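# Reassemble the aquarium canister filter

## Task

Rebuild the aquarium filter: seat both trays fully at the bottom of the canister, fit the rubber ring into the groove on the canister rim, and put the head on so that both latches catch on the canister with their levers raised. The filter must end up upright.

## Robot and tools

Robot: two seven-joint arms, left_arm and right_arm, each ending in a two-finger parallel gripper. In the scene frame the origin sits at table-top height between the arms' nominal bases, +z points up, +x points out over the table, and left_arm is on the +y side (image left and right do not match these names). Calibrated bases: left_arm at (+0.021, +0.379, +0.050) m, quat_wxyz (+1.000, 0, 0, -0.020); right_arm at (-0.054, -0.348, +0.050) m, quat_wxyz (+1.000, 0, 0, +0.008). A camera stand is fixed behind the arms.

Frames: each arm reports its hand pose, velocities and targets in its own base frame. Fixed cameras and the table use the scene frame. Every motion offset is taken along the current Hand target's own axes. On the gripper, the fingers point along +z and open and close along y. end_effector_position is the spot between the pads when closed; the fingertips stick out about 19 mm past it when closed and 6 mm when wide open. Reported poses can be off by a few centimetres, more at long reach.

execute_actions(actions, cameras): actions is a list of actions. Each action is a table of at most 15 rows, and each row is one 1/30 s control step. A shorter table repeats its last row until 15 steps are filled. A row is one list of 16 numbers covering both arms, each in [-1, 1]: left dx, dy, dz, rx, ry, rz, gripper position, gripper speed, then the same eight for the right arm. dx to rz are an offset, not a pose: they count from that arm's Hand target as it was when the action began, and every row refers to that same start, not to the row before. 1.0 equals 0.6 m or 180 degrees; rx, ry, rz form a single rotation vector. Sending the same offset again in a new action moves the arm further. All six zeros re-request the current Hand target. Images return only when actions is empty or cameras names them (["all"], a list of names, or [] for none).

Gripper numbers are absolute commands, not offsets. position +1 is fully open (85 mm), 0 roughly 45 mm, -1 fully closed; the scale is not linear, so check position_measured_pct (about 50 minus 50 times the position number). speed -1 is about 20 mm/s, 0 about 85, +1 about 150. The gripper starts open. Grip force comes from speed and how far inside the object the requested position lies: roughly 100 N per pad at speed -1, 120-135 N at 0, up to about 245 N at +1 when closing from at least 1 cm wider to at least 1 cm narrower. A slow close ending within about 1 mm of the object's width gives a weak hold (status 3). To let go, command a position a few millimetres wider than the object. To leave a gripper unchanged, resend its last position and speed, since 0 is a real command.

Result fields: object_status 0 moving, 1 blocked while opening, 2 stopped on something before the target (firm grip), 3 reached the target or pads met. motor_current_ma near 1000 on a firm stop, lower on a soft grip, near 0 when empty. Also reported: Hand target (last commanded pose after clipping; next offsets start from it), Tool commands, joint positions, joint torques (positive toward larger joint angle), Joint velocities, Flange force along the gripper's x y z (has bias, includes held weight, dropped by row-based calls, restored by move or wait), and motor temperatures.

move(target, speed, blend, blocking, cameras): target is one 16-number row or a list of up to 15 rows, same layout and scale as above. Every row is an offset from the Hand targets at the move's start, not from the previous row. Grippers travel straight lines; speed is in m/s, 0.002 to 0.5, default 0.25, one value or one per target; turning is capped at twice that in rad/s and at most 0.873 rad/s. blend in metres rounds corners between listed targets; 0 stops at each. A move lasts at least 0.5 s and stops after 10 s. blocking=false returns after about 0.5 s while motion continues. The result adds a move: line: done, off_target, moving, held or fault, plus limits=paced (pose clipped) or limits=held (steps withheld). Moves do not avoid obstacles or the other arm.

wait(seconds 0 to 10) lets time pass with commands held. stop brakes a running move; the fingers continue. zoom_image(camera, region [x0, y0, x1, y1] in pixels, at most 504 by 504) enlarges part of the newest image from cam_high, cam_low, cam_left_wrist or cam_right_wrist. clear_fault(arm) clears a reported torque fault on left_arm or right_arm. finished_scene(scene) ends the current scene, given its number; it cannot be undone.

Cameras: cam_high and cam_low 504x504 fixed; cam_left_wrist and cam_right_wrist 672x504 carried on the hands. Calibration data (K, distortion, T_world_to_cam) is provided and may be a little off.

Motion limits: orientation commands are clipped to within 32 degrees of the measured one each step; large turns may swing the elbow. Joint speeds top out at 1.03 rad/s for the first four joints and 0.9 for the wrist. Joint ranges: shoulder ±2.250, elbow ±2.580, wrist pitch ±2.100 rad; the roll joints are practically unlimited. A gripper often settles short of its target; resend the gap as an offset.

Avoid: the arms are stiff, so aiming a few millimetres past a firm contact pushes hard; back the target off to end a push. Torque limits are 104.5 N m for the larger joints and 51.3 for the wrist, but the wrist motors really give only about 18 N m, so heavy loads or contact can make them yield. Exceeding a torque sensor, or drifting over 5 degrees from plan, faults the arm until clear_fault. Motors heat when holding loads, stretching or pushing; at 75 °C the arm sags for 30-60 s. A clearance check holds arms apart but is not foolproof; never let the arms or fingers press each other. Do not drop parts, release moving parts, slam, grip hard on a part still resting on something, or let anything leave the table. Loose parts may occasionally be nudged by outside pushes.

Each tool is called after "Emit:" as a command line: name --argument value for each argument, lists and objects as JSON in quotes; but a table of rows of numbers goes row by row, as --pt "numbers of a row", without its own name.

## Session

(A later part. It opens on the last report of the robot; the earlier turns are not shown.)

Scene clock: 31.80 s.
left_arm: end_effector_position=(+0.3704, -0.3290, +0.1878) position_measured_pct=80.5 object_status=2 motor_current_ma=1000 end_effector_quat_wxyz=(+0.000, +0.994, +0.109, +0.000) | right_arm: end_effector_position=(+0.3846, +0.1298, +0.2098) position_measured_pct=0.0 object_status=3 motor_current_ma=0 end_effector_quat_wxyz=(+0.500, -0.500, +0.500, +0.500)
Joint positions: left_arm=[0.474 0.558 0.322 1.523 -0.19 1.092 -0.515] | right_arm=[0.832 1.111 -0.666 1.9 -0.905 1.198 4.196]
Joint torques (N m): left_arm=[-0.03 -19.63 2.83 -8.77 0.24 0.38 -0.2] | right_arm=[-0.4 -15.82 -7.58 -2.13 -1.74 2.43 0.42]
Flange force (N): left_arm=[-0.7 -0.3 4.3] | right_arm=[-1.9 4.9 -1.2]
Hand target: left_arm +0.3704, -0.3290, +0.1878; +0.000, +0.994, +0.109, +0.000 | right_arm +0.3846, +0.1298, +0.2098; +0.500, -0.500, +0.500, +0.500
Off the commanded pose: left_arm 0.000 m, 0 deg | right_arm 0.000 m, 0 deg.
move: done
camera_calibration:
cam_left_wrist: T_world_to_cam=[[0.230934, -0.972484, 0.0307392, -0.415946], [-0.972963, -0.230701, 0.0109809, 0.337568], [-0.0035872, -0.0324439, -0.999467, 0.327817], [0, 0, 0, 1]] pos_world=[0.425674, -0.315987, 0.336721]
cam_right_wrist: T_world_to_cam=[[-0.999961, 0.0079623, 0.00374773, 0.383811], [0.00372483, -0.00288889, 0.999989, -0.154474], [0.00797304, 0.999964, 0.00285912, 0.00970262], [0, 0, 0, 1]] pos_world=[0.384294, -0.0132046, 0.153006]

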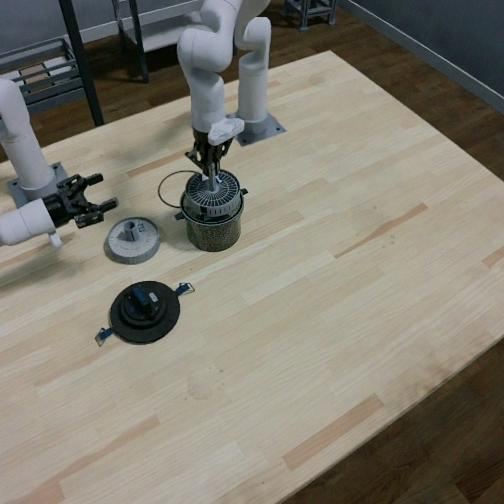

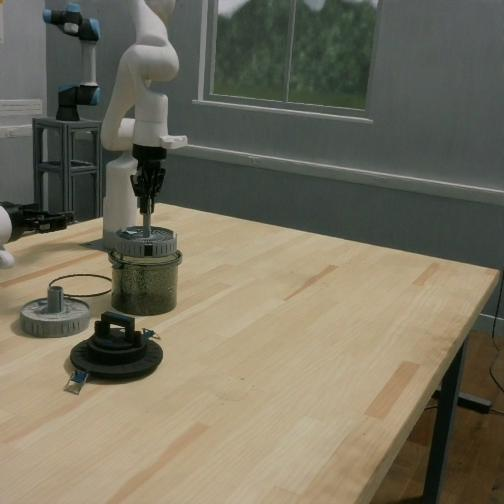

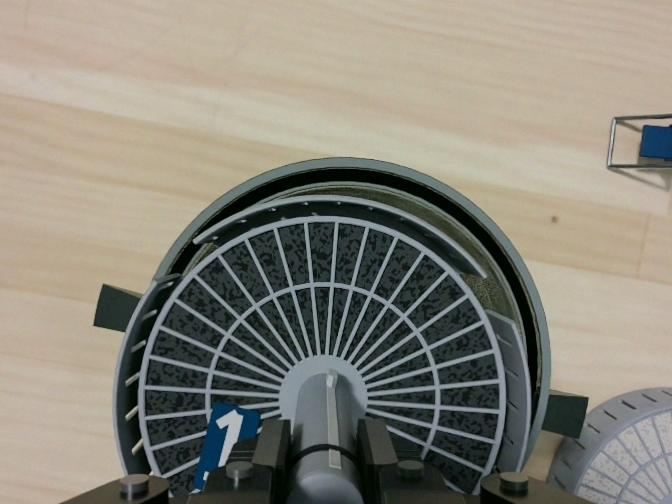

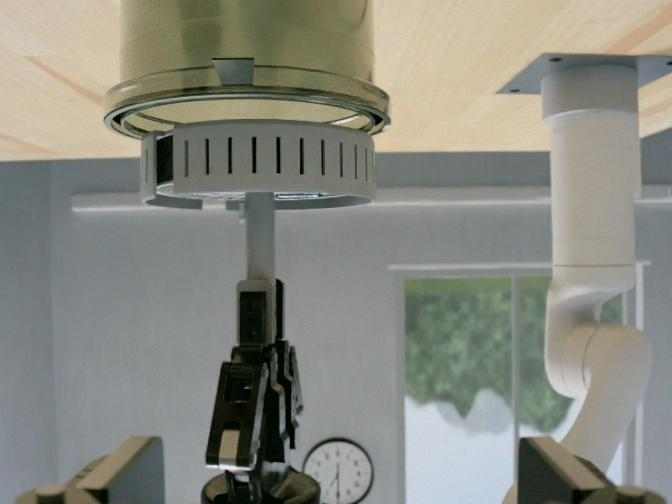

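Emit:
move --pt "0.0076 0.0119 0 0 0 0 -0.85 -1 0 0 0 0 0 0 1 0" --speed 0.03 --cameras '["all"]'

Emit:
zoom_image --camera "cam_low" --region '[80, 200, 210, 330]'

Emit:
zoom_image --camera "cam_high" --region '[150, 150, 270, 270]'

Emit:
zoom_image --camera "cam_right_wrist" --region '[80, 0, 420, 240]'

Scene clock: 34.23 s.
left_arm: end_effector_position=(+0.3764, -0.3350, +0.1878) position_measured_pct=80.5 object_status=2 motor_current_ma=1000 end_effector_quat_wxyz=(+0.000, +0.994, +0.109, +0.000) | right_arm: end_effector_position=(+0.3846, +0.1298, +0.2098) position_measured_pct=0.0 object_status=3 motor_current_ma=0 end_effector_quat_wxyz=(+0.500, -0.500, +0.500, +0.500)
Joint positions: left_arm=[0.48 0.576 0.321 1.491 -0.193 1.106 -0.513] | right_arm=[0.832 1.111 -0.666 1.9 -0.905 1.198 4.196]
Joint torques (N m): left_arm=[-0.04 -20.18 2.99 -8.81 0.3 0.06 -0.19] | right_arm=[-0.39 -15.81 -7.58 -2.15 -1.73 2.44 0.39]
Flange force (N): left_arm=[-0.1 0.5 3.6] | right_arm=[-1.9 5.0 -1.1]
Hand target: left_arm +0.3764, -0.3350, +0.1878; +0.000, +0.994, +0.109, +0.000 | right_arm +0.3846, +0.1298, +0.2098; +0.500, -0.500, +0.500, +0.500
Off the commanded pose: left_arm 0.000 m, 0 deg | right_arm 0.000 m, 0 deg.
move: done
camera_calibration:
cam_left_wrist: T_world_to_cam=[[0.23084, -0.972507, 0.0307176, -0.423126], [-0.972985, -0.230604, 0.0110759, 0.342031], [-0.00368779, -0.0324445, -0.999467, 0.327687], [0, 0, 0, 1]] pos_world=[0.431674, -0.321987, 0.336721]
cam_right_wrist: T_world_to_cam=[[-0.999961, 0.0079623, 0.00374773, 0.383811], [0.00372483, -0.00288889, 0.999989, -0.154474], [0.00797304, 0.999964, 0.00285912, 0.00970262], [0, 0, 0, 1]] pos_world=[0.384294, -0.0132046, 0.153006]

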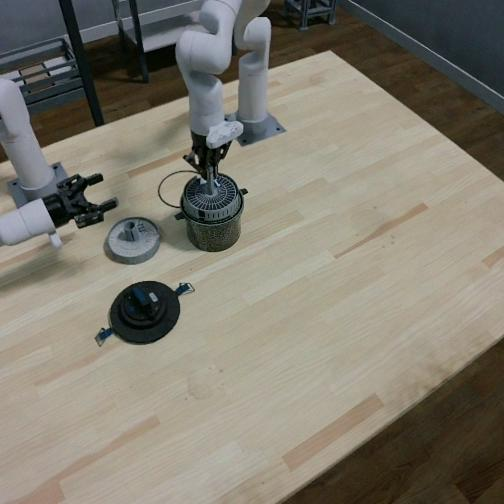

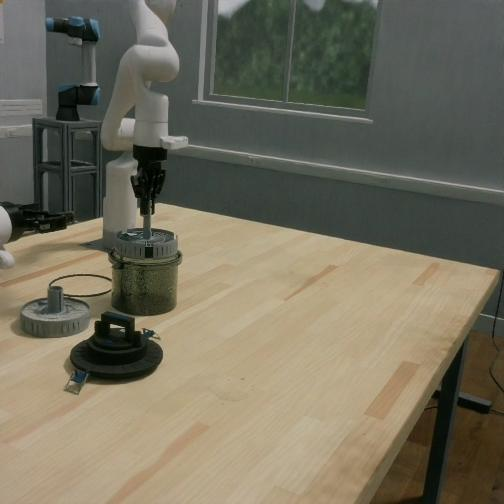

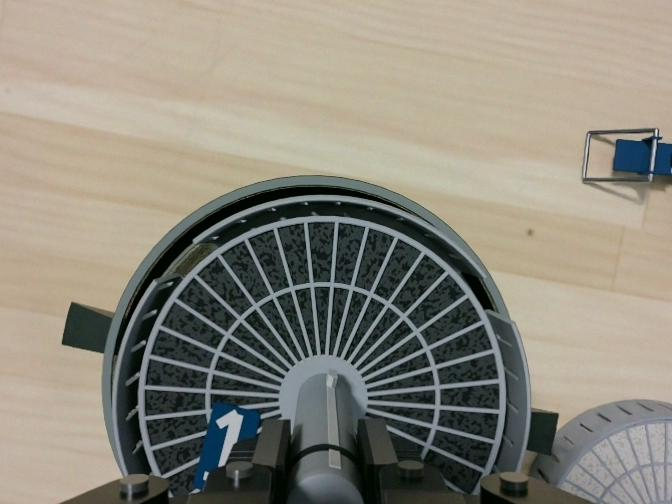

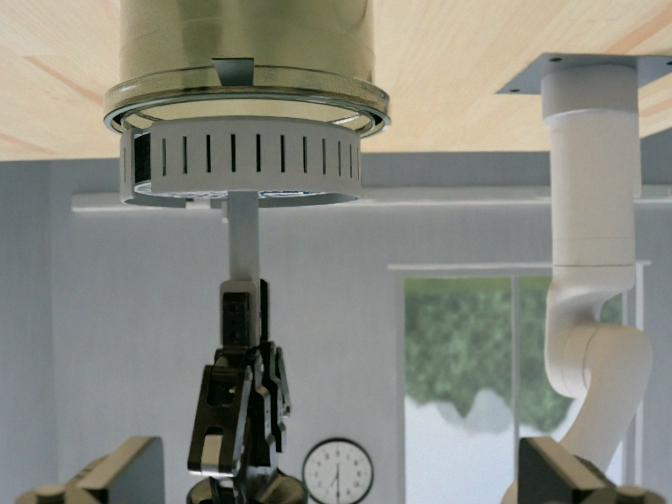

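Scaled by 3.877.

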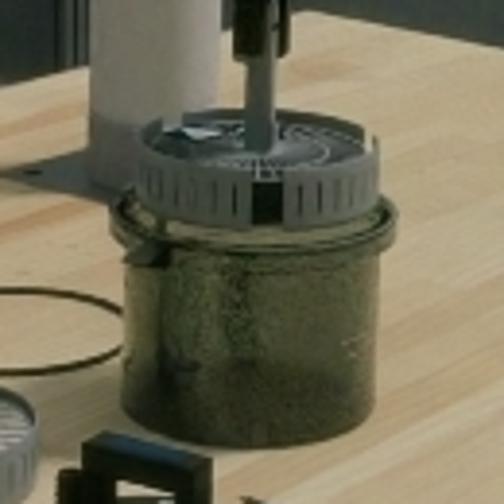

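Scaled by 4.200.

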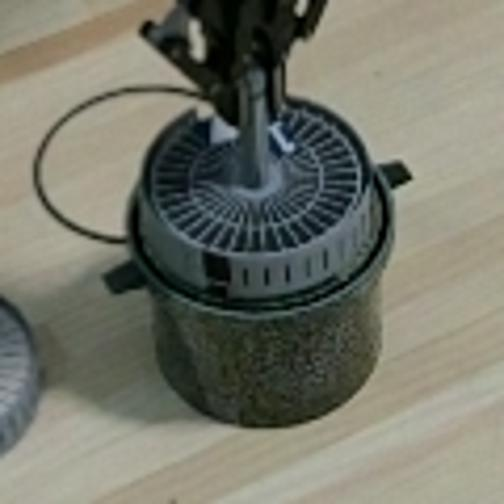

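Scaled by 1.482.

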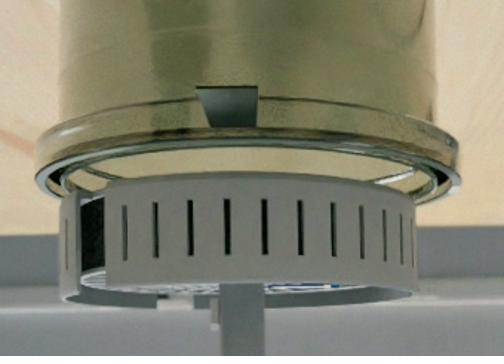

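Emit:
move --pt "-0.0012 -0.002 0 0 0 0 -0.85 -1 0 0 0 0 0 0 1 0" --speed 0.03 --cameras '["all"]'

Emit:
zoom_image --camera "cam_low" --region '[80, 200, 210, 330]'

Emit:
zoom_image --camera "cam_high" --region '[150, 150, 270, 270]'

Emit:
zoom_image --camera "cam_right_wrist" --region '[80, 0, 420, 240]'

Scene clock: 36.43 s.
left_arm: end_effector_position=(+0.3755, -0.3340, +0.1878) position_measured_pct=80.5 object_status=2 motor_current_ma=1000 end_effector_quat_wxyz=(+0.000, +0.994, +0.109, +0.000) | right_arm: end_effector_position=(+0.3846, +0.1298, +0.2098) position_measured_pct=0.0 object_status=3 motor_current_ma=0 end_effector_quat_wxyz=(+0.500, -0.500, +0.500, +0.500)
Joint positions: left_arm=[0.479 0.573 0.321 1.496 -0.192 1.104 -0.514] | right_arm=[0.832 1.111 -0.666 1.9 -0.905 1.198 4.196]
Joint torques (N m): left_arm=[0.04 -19.79 2.9 -9.15 0.2 0.08 -0.19] | right_arm=[-0.41 -15.78 -7.57 -2.11 -1.74 2.4 0.42]
Flange force (N): left_arm=[-1.3 -1.3 3.8] | right_arm=[-2.0 4.8 -1.3]
Hand target: left_arm +0.3754, -0.3340, +0.1878; +0.000, +0.994, +0.109, +0.000 | right_arm +0.3846, +0.1298, +0.2098; +0.500, -0.500, +0.500, +0.500
Off the commanded pose: left_arm 0.000 m, 0 deg | right_arm 0.000 m, 0 deg.
move: done
camera_calibration:
cam_left_wrist: T_world_to_cam=[[0.230934, -0.972484, 0.0307392, -0.421963], [-0.972963, -0.230701, 0.0109809, 0.34128], [-0.0035872, -0.0324439, -0.999467, 0.327672], [0, 0, 0, 1]] pos_world=[0.430674, -0.320987, 0.336721]
cam_right_wrist: T_world_to_cam=[[-0.999961, 0.0079623, 0.00374773, 0.383811], [0.00372483, -0.00288889, 0.999989, -0.154474], [0.00797304, 0.999964, 0.00285912, 0.00970262], [0, 0, 0, 1]] pos_world=[0.384294, -0.0132046, 0.153006]

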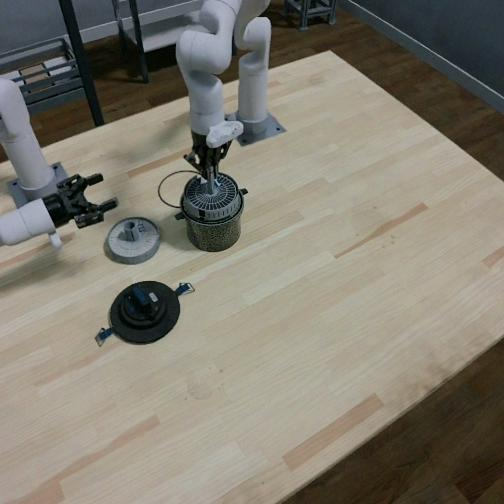

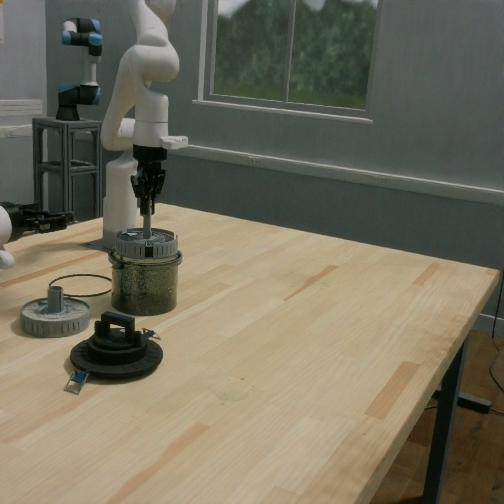

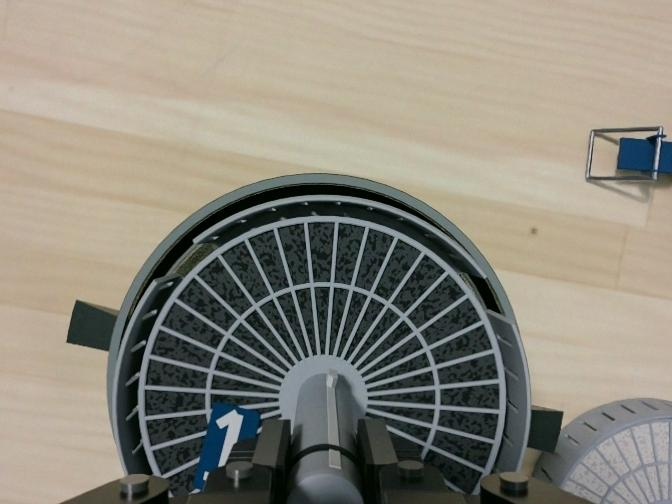

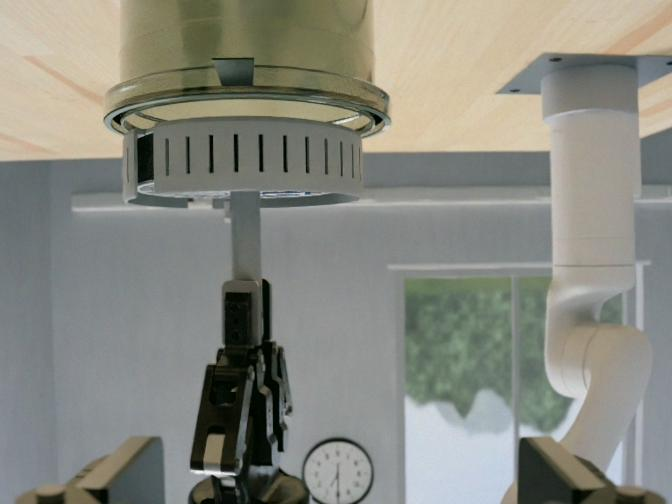

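Scaled by 3.877.

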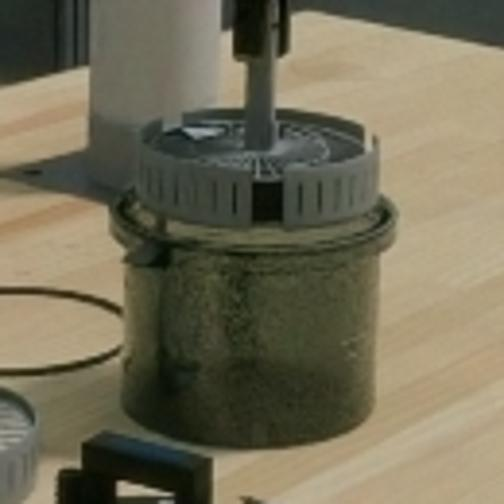

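Scaled by 4.200.

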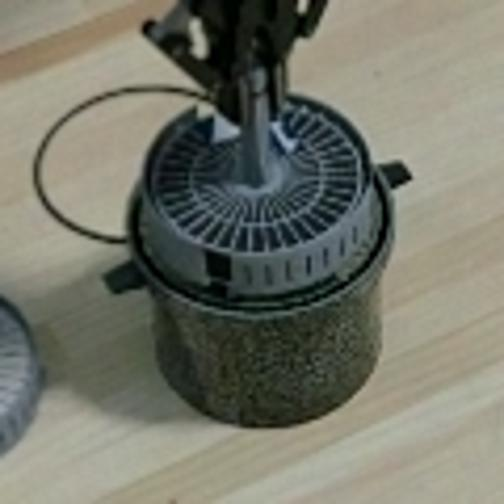

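Scaled by 1.482.

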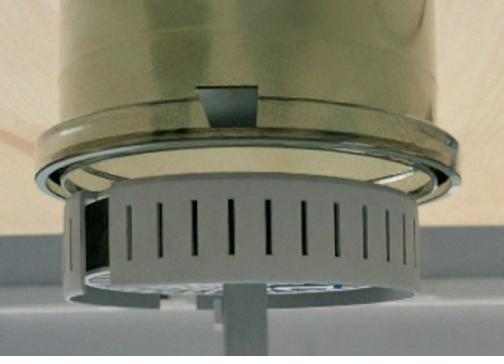

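Emit:
move --pt "-0.0024 -0.0038 0 0 0 0 -0.85 -1 0 0 0 0 0 0 1 0" --pt "-0.0024 -0.0038 0.012 0 0 0 -0.85 -1 0 0 0 0 0 0 1 0" --speed 0.03 --cameras '["all"]'

Emit:
zoom_image --camera "cam_low" --region '[80, 200, 210, 330]'

Emit:
zoom_image --camera "cam_high" --region '[150, 150, 270, 270]'

Emit:
zoom_image --camera "cam_right_wrist" --region '[80, 0, 420, 240]'

Scene clock: 38.77 s.
left_arm: end_effector_position=(+0.3735, -0.3321, +0.1806) position_measured_pct=80.5 object_status=2 motor_current_ma=1000 end_effector_quat_wxyz=(+0.000, +0.994, +0.109, +0.000) | right_arm: end_effector_position=(+0.3846, +0.1298, +0.2098) position_measured_pct=0.0 object_status=3 motor_current_ma=0 end_effector_quat_wxyz=(+0.500, -0.500, +0.500, +0.500)
Joint positions: left_arm=[0.479 0.575 0.319 1.518 -0.194 1.08 -0.512] | right_arm=[0.832 1.111 -0.666 1.9 -0.905 1.198 4.196]
Joint torques (N m): left_arm=[-0.04 -19.9 2.96 -8.82 0.23 0.2 -0.2] | right_arm=[-0.39 -15.78 -7.56 -2.12 -1.74 2.44 0.41]
Flange force (N): left_arm=[-0.8 -0.3 4.0] | right_arm=[-2.0 4.9 -1.2]
Hand target: left_arm +0.3735, -0.3321, +0.1806; +0.000, +0.994, +0.109, +0.000 | right_arm +0.3846, +0.1298, +0.2098; +0.500, -0.500, +0.500, +0.500
Off the commanded pose: left_arm 0.000 m, 0 deg | right_arm 0.000 m, 0 deg.
move: done
camera_calibration:
cam_left_wrist: T_world_to_cam=[[0.23084, -0.972507, 0.0307176, -0.419415], [-0.972985, -0.230604, 0.0110759, 0.339958], [-0.00368779, -0.0324445, -0.999467, 0.320574], [0, 0, 0, 1]] pos_world=[0.428774, -0.319087, 0.329521]
cam_right_wrist: T_world_to_cam=[[-0.999961, 0.0079623, 0.00374773, 0.383811], [0.00372483, -0.00288889, 0.999989, -0.154474], [0.00797304, 0.999964, 0.00285912, 0.00970262], [0, 0, 0, 1]] pos_world=[0.384294, -0.0132046, 0.153006]

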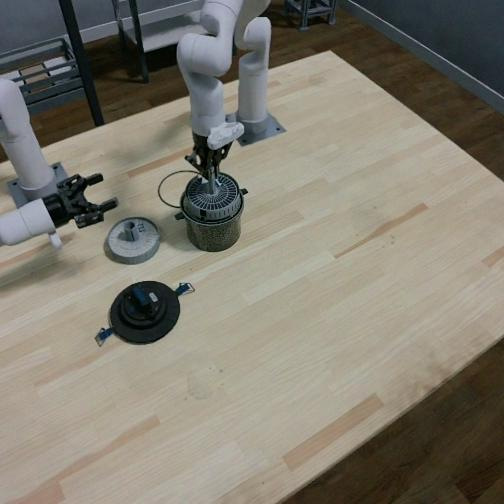

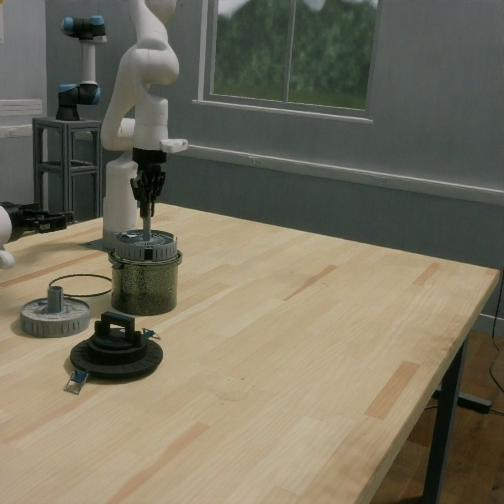

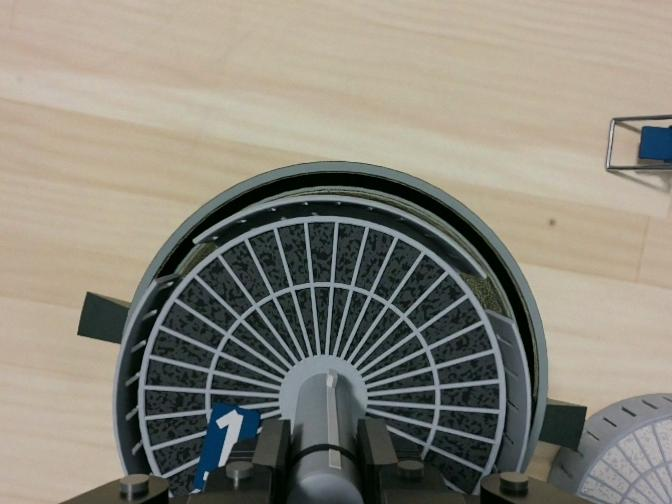

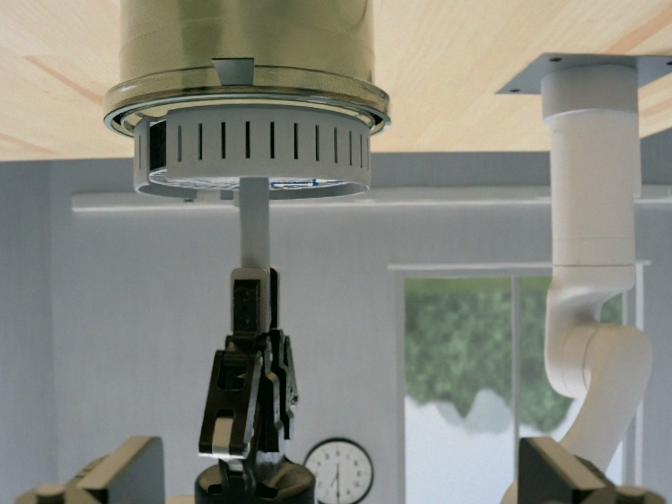

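Scaled by 3.877.

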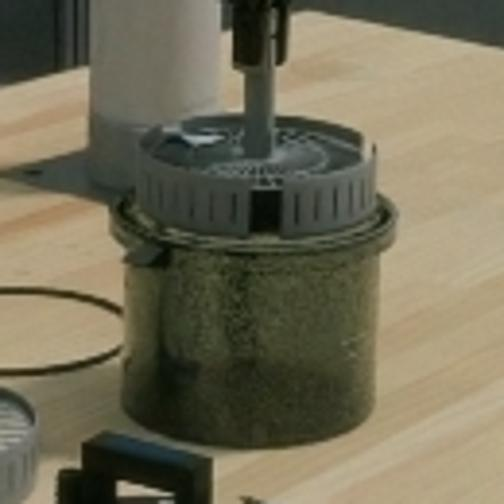

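Scaled by 4.200.

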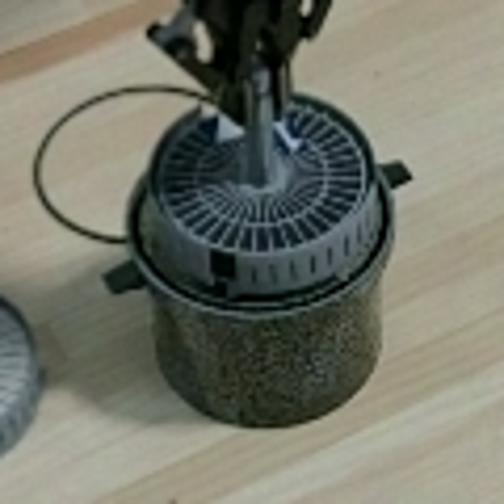

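Scaled by 1.482.

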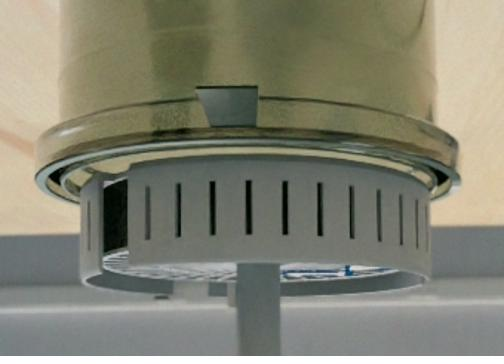

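Emit:
move --pt "0.0034 0.0076 0 0 0 0 -0.85 -1 0 0 0 0 0 0 1 0" --speed 0.006 --cameras '["all"]'

Emit:
zoom_image --camera "cam_low" --region '[80, 200, 210, 330]'

Emit:
zoom_image --camera "cam_high" --region '[150, 150, 270, 270]'

Emit:
zoom_image --camera "cam_right_wrist" --region '[80, 0, 420, 240]'

Scene clock: 41.57 s.
left_arm: end_effector_position=(+0.3765, -0.3361, +0.1806) position_measured_pct=80.5 object_status=2 motor_current_ma=1000 end_effector_quat_wxyz=(+0.000, +0.994, +0.109, +0.000) | right_arm: end_effector_position=(+0.3846, +0.1298, +0.2098) position_measured_pct=0.0 object_status=3 motor_current_ma=0 end_effector_quat_wxyz=(+0.500, -0.500, +0.500, +0.500)
Joint positions: left_arm=[0.484 0.585 0.319 1.499 -0.196 1.088 -0.509] | right_arm=[0.832 1.111 -0.666 1.9 -0.905 1.198 4.196]
Joint torques (N m): left_arm=[0.06 -20.25 2.98 -8.75 0.26 0.16 -0.22] | right_arm=[-0.38 -15.79 -7.57 -2.15 -1.73 2.42 0.42]
Flange force (N): left_arm=[-0.3 0.1 3.9] | right_arm=[-2.0 4.9 -1.2]
Hand target: left_arm +0.3765, -0.3361, +0.1806; +0.000, +0.994, +0.109, +0.000 | right_arm +0.3846, +0.1298, +0.2098; +0.500, -0.500, +0.500, +0.500
Off the commanded pose: left_arm 0.000 m, 0 deg | right_arm 0.000 m, 0 deg.
move: done
camera_calibration:
cam_left_wrist: T_world_to_cam=[[0.23084, -0.972507, 0.0307176, -0.423997], [-0.972985, -0.230604, 0.0110759, 0.341954], [-0.00368779, -0.0324445, -0.999467, 0.320455], [0, 0, 0, 1]] pos_world=[0.431774, -0.323087, 0.329521]
cam_right_wrist: T_world_to_cam=[[-0.999961, 0.0079623, 0.00374773, 0.383811], [0.00372483, -0.00288889, 0.999989, -0.154474], [0.00797304, 0.999964, 0.00285912, 0.00970262], [0, 0, 0, 1]] pos_world=[0.384294, -0.0132046, 0.153006]

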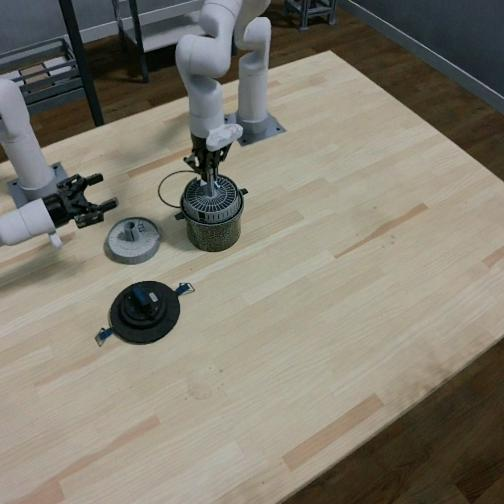

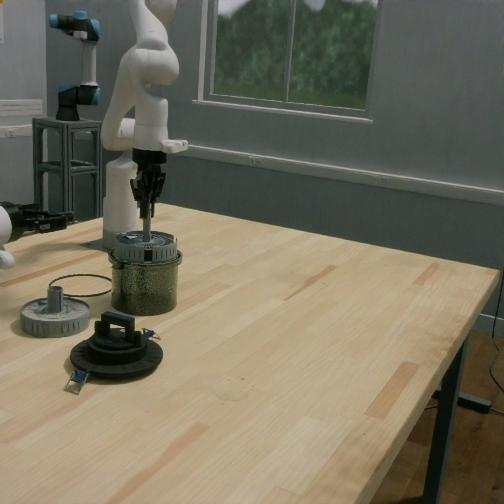

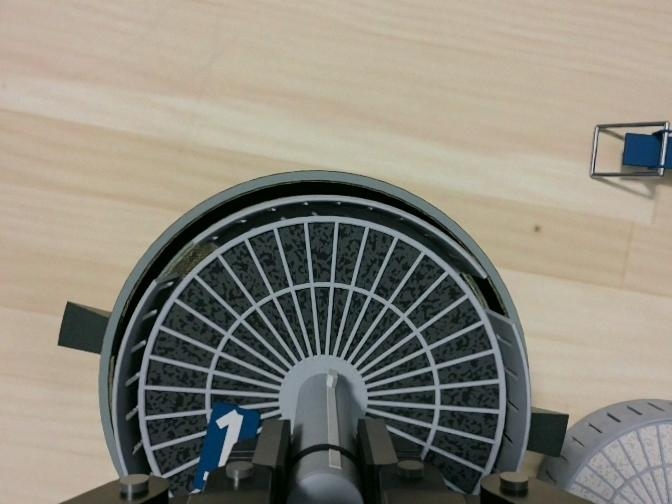

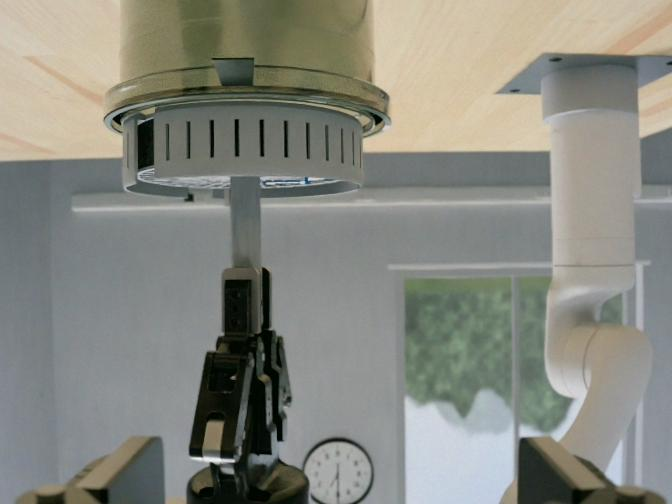

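Scaled by 3.877.

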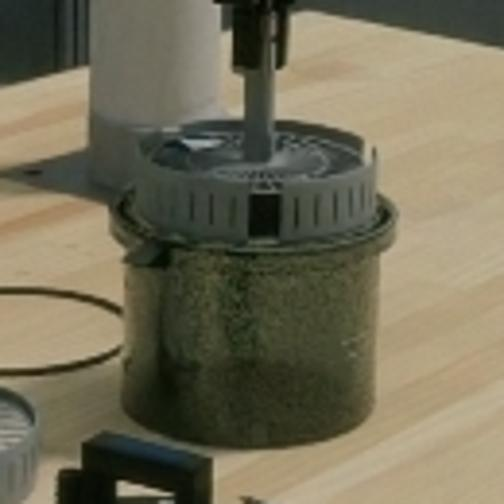

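Scaled by 4.200.

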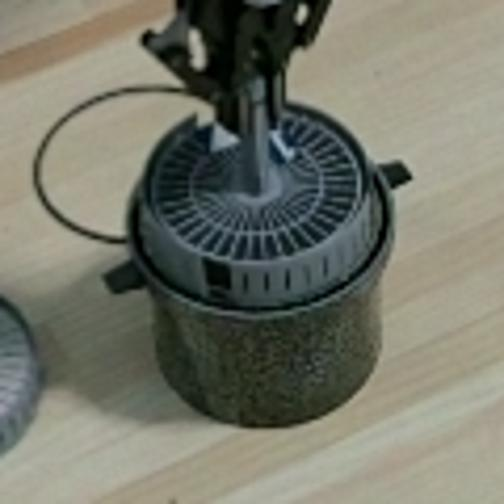

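Scaled by 1.482.

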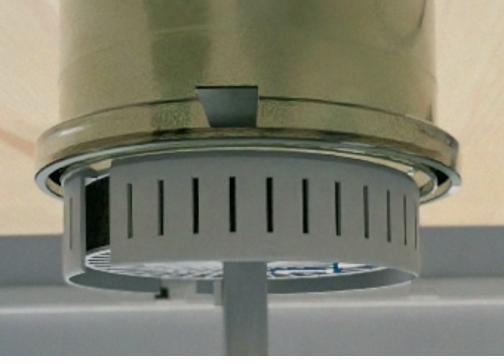

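Emit:
wait --seconds 0 --cameras '["all"]'

Emit:
zoom_image --camera "cam_right_wrist" --region '[80, 0, 420, 240]'

Emit:
zoom_image --camera "cam_low" --region '[80, 200, 210, 330]'

Emit:
zoom_image --camera "cam_high" --region '[150, 150, 270, 270]'

Scene clock: 45.50 s.
left_arm: end_effector_position=(+0.3765, -0.3361, +0.1806) position_measured_pct=80.5 object_status=2 motor_current_ma=1000 end_effector_quat_wxyz=(+0.000, +0.994, +0.109, +0.000) | right_arm: end_effector_position=(+0.3846, +0.1298, +0.2098) position_measured_pct=0.0 object_status=3 motor_current_ma=0 end_effector_quat_wxyz=(+0.500, -0.500, +0.500, +0.500)
Joint positions: left_arm=[0.484 0.585 0.319 1.499 -0.196 1.088 -0.509] | right_arm=[0.832 1.111 -0.666 1.9 -0.905 1.198 4.196]
Joint torques (N m): left_arm=[-0.02 -20.07 2.95 -8.9 0.22 0.1 -0.24] | right_arm=[-0.4 -15.8 -7.56 -2.17 -1.73 2.42 0.4]
Flange force (N): left_arm=[-0.9 -0.5 3.8] | right_arm=[-1.9 5.1 -1.1]
Hand target: left_arm +0.3765, -0.3361, +0.1806; +0.000, +0.994, +0.109, +0.000 | right_arm +0.3846, +0.1298, +0.2098; +0.500, -0.500, +0.500, +0.500
Tool commands: left_gripper/position=-0.85 left_gripper/speed=-1.0 right_gripper/position=+1.0 right_gripper/speed=+0.0
Off the commanded pose: left_arm 0.000 m, 0 deg | right_arm 0.000 m, 0 deg.
camera_calibration:
cam_left_wrist: T_world_to_cam=[[0.230935, -0.972484, 0.0307161, -0.424031], [-0.972962, -0.230699, 0.0110782, 0.341913], [-0.00368719, -0.0324439, -0.999467, 0.320455], [0, 0, 0, 1]] pos_world=[0.431774, -0.323087, 0.329521]
cam_right_wrist: T_world_to_cam=[[-0.999961, 0.0079623, 0.00374773, 0.383811], [0.00372483, -0.00288889, 0.999989, -0.154474], [0.00797304, 0.999964, 0.00285912, 0.00970262], [0, 0, 0, 1]] pos_world=[0.384294, -0.0132046, 0.153006]

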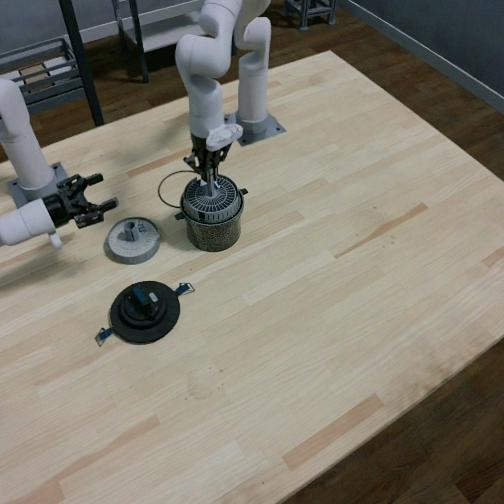

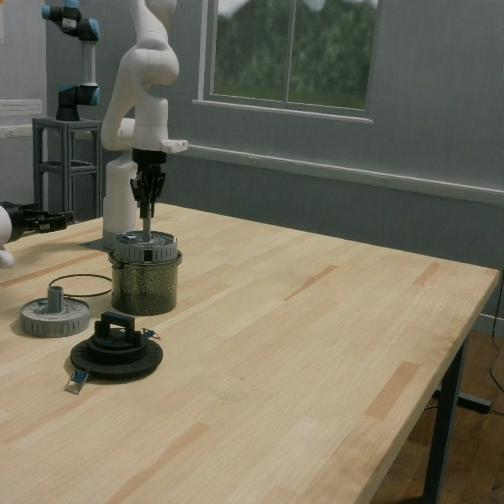

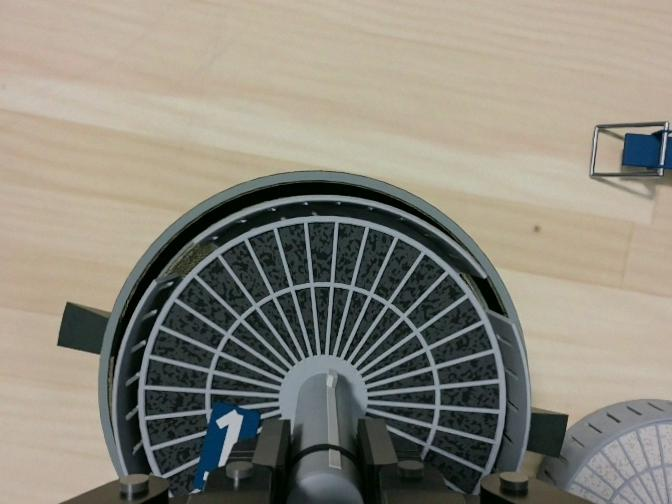

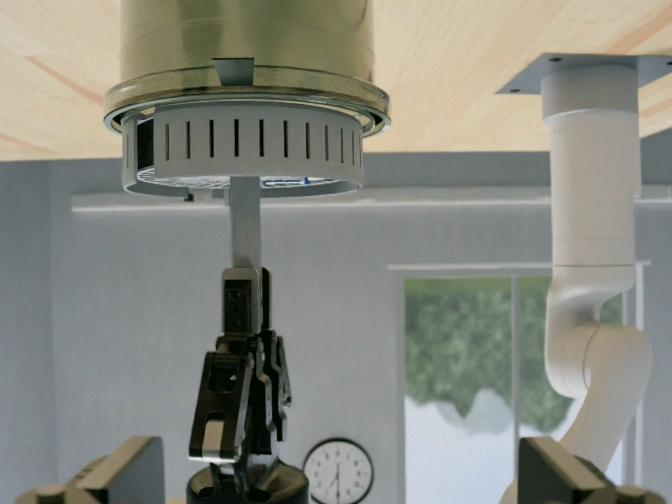

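Scaled by 1.482.

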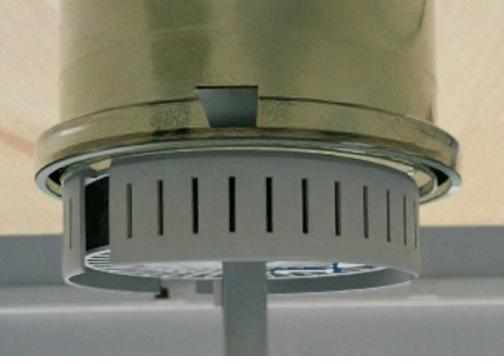

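Scaled by 3.877.

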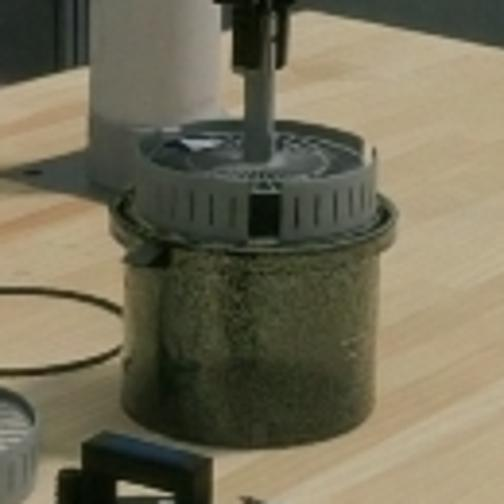

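Scaled by 4.200.

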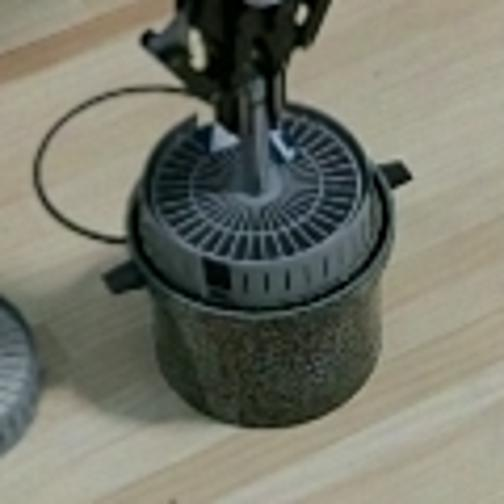

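Emit:
move --target '[-0.0027,-0.0032,0,0,0,0,-0.85,-1,0,0,0,0,0,0,1,0]' --speed 0.006 --cameras '["cam_left_wrist","cam_right_wrist"]'

Emit:
zoom_image --camera "cam_right_wrist" --region '[80, 0, 420, 240]'

Scene clock: 47.30 s.
left_arm: end_effector_position=(+0.3745, -0.3346, +0.1806) position_measured_pct=80.5 object_status=2 motor_current_ma=1000 end_effector_quat_wxyz=(+0.000, +0.994, +0.109, +0.000) | right_arm: end_effector_position=(+0.3846, +0.1298, +0.2098) position_measured_pct=0.0 object_status=3 motor_current_ma=0 end_effector_quat_wxyz=(+0.500, -0.500, +0.500, +0.500)
Joint positions: left_arm=[0.482 0.58 0.319 1.509 -0.195 1.084 -0.509] | right_arm=[0.832 1.111 -0.666 1.9 -0.905 1.198 4.196]
Joint torques (N m): left_arm=[-0.01 -19.8 2.83 -9.07 0.25 0.1 -0.2] | right_arm=[-0.41 -15.82 -7.58 -2.16 -1.72 2.43 0.39]
Flange force (N): left_arm=[-1.5 -1.4 3.8] | right_arm=[-1.9 5.0 -1.1]
Hand target: left_arm +0.3745, -0.3345, +0.1806; +0.000, +0.994, +0.109, +0.000 | right_arm +0.3846, +0.1298, +0.2098; +0.500, -0.500, +0.500, +0.500
Off the commanded pose: left_arm 0.000 m, 0 deg | right_arm 0.000 m, 0 deg.
move: done
camera_calibration:
cam_left_wrist: T_world_to_cam=[[0.230935, -0.972484, 0.0307161, -0.42211], [-0.972962, -0.230699, 0.0110782, 0.340313], [-0.00368719, -0.0324439, -0.999467, 0.320496], [0, 0, 0, 1]] pos_world=[0.429774, -0.321587, 0.329521]
cam_right_wrist: T_world_to_cam=[[-0.999961, 0.0079623, 0.00374773, 0.383811], [0.00372483, -0.00288889, 0.999989, -0.154474], [0.00797304, 0.999964, 0.00285912, 0.00970262], [0, 0, 0, 1]] pos_world=[0.384294, -0.0132046, 0.153006]
Images, in order (width x height): cam_left_wrist 672x504, cam_right_wrist 672x504.

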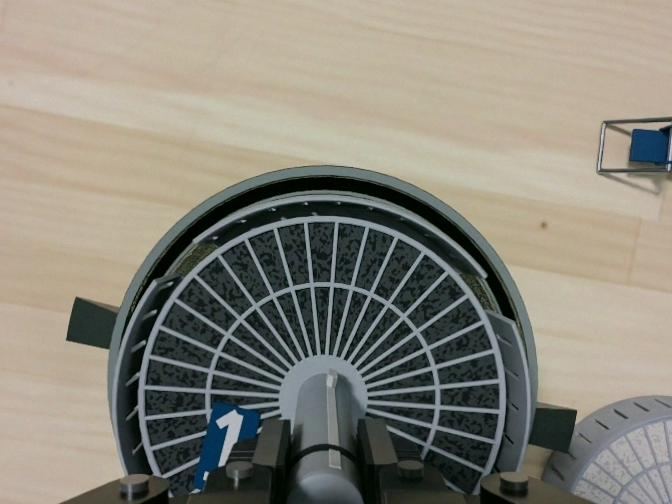

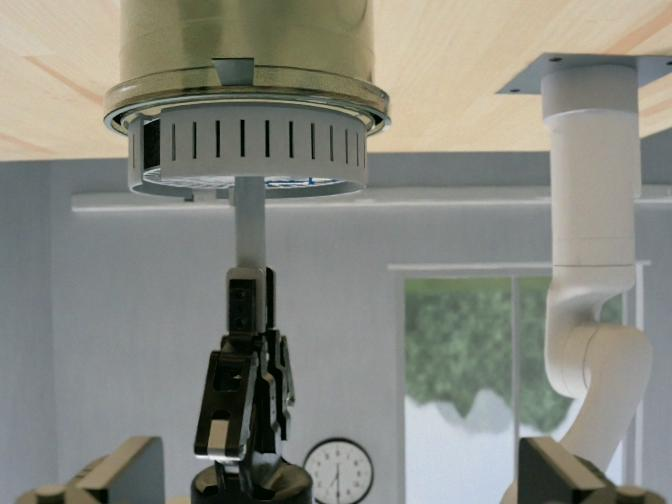

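Scaled by 1.482.

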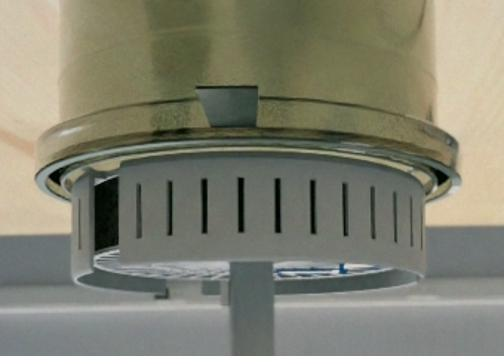

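Emit:
move --target '[0,0,0.0133,0,0,0,-0.85,-1,0,0,0,0,0,0,1,0]' --speed 0.015 --cameras '["cam_left_wrist","cam_right_wrist"]'

Emit:
zoom_image --camera "cam_right_wrist" --region '[80, 0, 420, 240]'

Scene clock: 48.47 s.
left_arm: end_effector_position=(+0.3745, -0.3346, +0.1726) position_measured_pct=80.5 object_status=2 motor_current_ma=1000 end_effector_quat_wxyz=(+0.000, +0.994, +0.109, +0.000) | right_arm: end_effector_position=(+0.3846, +0.1298, +0.2098) position_measured_pct=0.0 object_status=3 motor_current_ma=0 end_effector_quat_wxyz=(+0.500, -0.500, +0.500, +0.500)
Joint positions: left_arm=[0.484 0.589 0.316 1.521 -0.199 1.063 -0.506] | right_arm=[0.832 1.111 -0.666 1.9 -0.905 1.198 4.196]
Joint torques (N m): left_arm=[-0.03 -19.87 2.99 -8.79 0.23 0.05 -0.21] | right_arm=[-0.38 -15.78 -7.59 -2.16 -1.73 2.41 0.4]
Flange force (N): left_arm=[-1.0 -0.7 3.5] | right_arm=[-2.0 5.0 -1.2]
Hand target: left_arm +0.3745, -0.3346, +0.1726; +0.000, +0.994, +0.109, +0.000 | right_arm +0.3846, +0.1298, +0.2098; +0.500, -0.500, +0.500, +0.500
Off the commanded pose: left_arm 0.000 m, 0 deg | right_arm 0.000 m, 0 deg.
move: done
camera_calibration:
cam_left_wrist: T_world_to_cam=[[0.230935, -0.972484, 0.0307161, -0.421864], [-0.972962, -0.230699, 0.0110782, 0.340402], [-0.00368719, -0.0324439, -0.999467, 0.312501], [0, 0, 0, 1]] pos_world=[0.429774, -0.321587, 0.321521]
cam_right_wrist: T_world_to_cam=[[-0.999961, 0.0079623, 0.00374773, 0.383811], [0.00372483, -0.00288889, 0.999989, -0.154474], [0.00797304, 0.999964, 0.00285912, 0.00970262], [0, 0, 0, 1]] pos_world=[0.384294, -0.0132046, 0.153006]
Images, in order (width x height): cam_left_wrist 672x504, cam_right_wrist 672x504.

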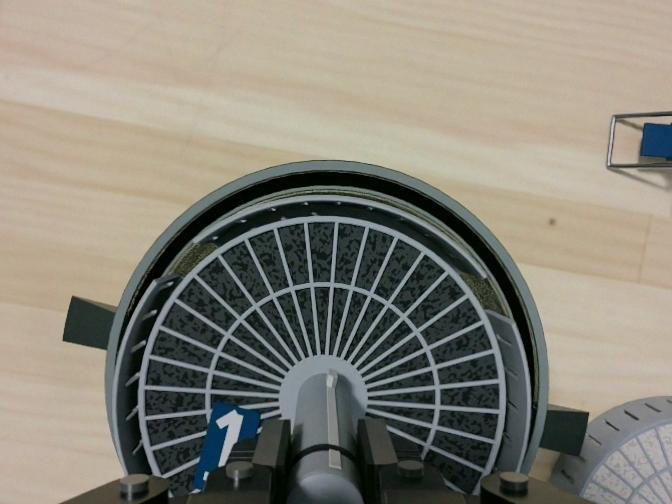

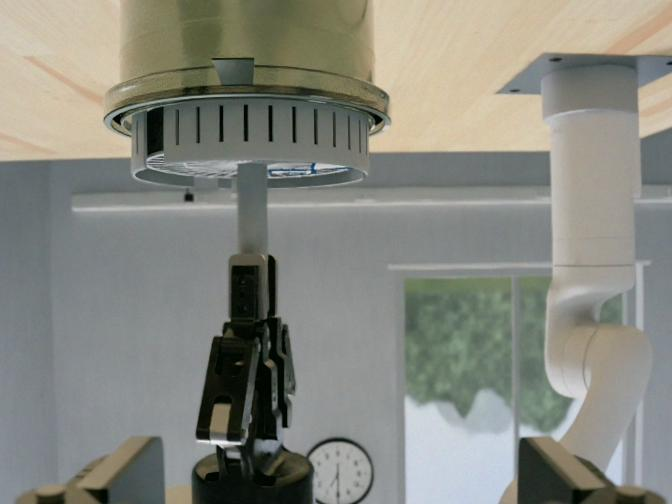

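Scaled by 1.482.

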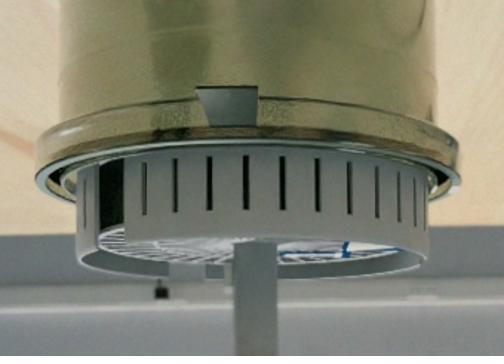

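Emit:
move --target '[0.001,0.0015,0.0167,0,0,0,-0.85,-1,0,0,0,0,0,0,1,0]' --speed 0.015 --cameras '["cam_left_wrist","cam_right_wrist"]'

Scene clock: 49.83 s.
left_arm: end_effector_position=(+0.3753, -0.3353, +0.1626) position_measured_pct=80.5 object_status=2 motor_current_ma=1000 end_effector_quat_wxyz=(+0.000, +0.994, +0.109, +0.000) | right_arm: end_effector_position=(+0.3846, +0.1298, +0.2098) position_measured_pct=0.0 object_status=3 motor_current_ma=0 end_effector_quat_wxyz=(+0.500, -0.500, +0.500, +0.500)
Joint positions: left_arm=[0.487 0.604 0.312 1.532 -0.204 1.039 -0.502] | right_arm=[0.832 1.111 -0.666 1.9 -0.905 1.198 4.196]
Joint torques (N m): left_arm=[-0.06 -20.07 2.83 -8.46 0.21 0.23 -0.17] | right_arm=[-0.4 -15.79 -7.57 -2.13 -1.74 2.41 0.37]
Flange force (N): left_arm=[-0.7 -0.3 3.6] | right_arm=[-1.9 5.0 -1.2]
Hand target: left_arm +0.3753, -0.3353, +0.1626; +0.000, +0.994, +0.109, +0.000 | right_arm +0.3846, +0.1298, +0.2098; +0.500, -0.500, +0.500, +0.500
Off the commanded pose: left_arm 0.000 m, 0 deg | right_arm 0.000 m, 0 deg.
move: done
camera_calibration:
cam_left_wrist: T_world_to_cam=[[0.230935, -0.972484, 0.0307161, -0.422423], [-0.972962, -0.230699, 0.0110782, 0.34113], [-0.00368719, -0.0324439, -0.999467, 0.302486], [0, 0, 0, 1]] pos_world=[0.430574, -0.322287, 0.311521]
cam_right_wrist: T_world_to_cam=[[-0.999961, 0.0079623, 0.00374773, 0.383811], [0.00372483, -0.00288889, 0.999989, -0.154474], [0.00797304, 0.999964, 0.00285912, 0.00970262], [0, 0, 0, 1]] pos_world=[0.384294, -0.0132046, 0.153006]
Images, in order (width x height): cam_left_wrist 672x504, cam_right_wrist 672x504.

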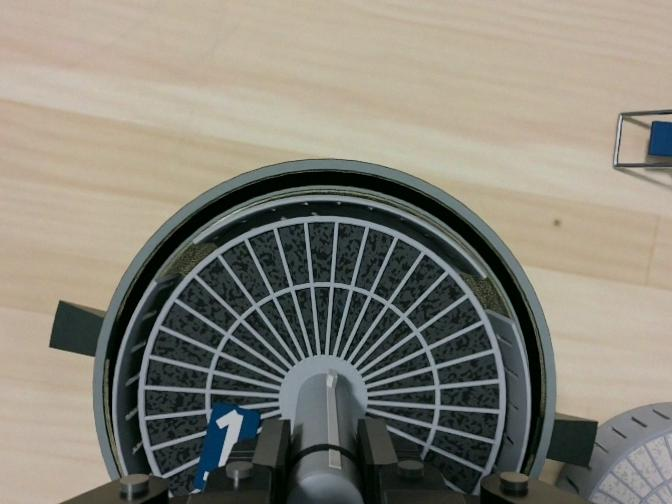

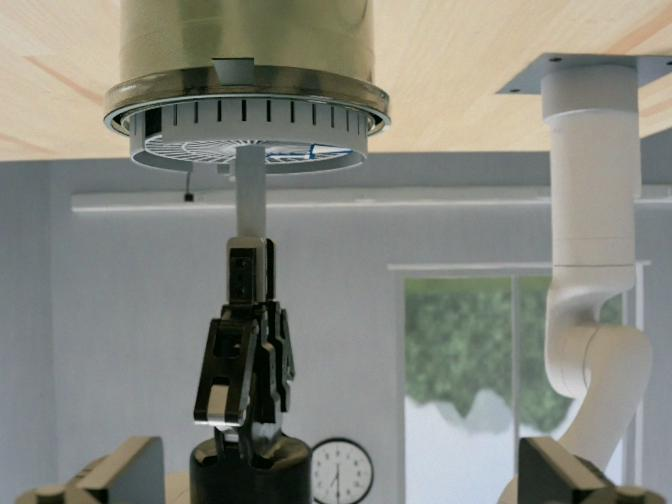

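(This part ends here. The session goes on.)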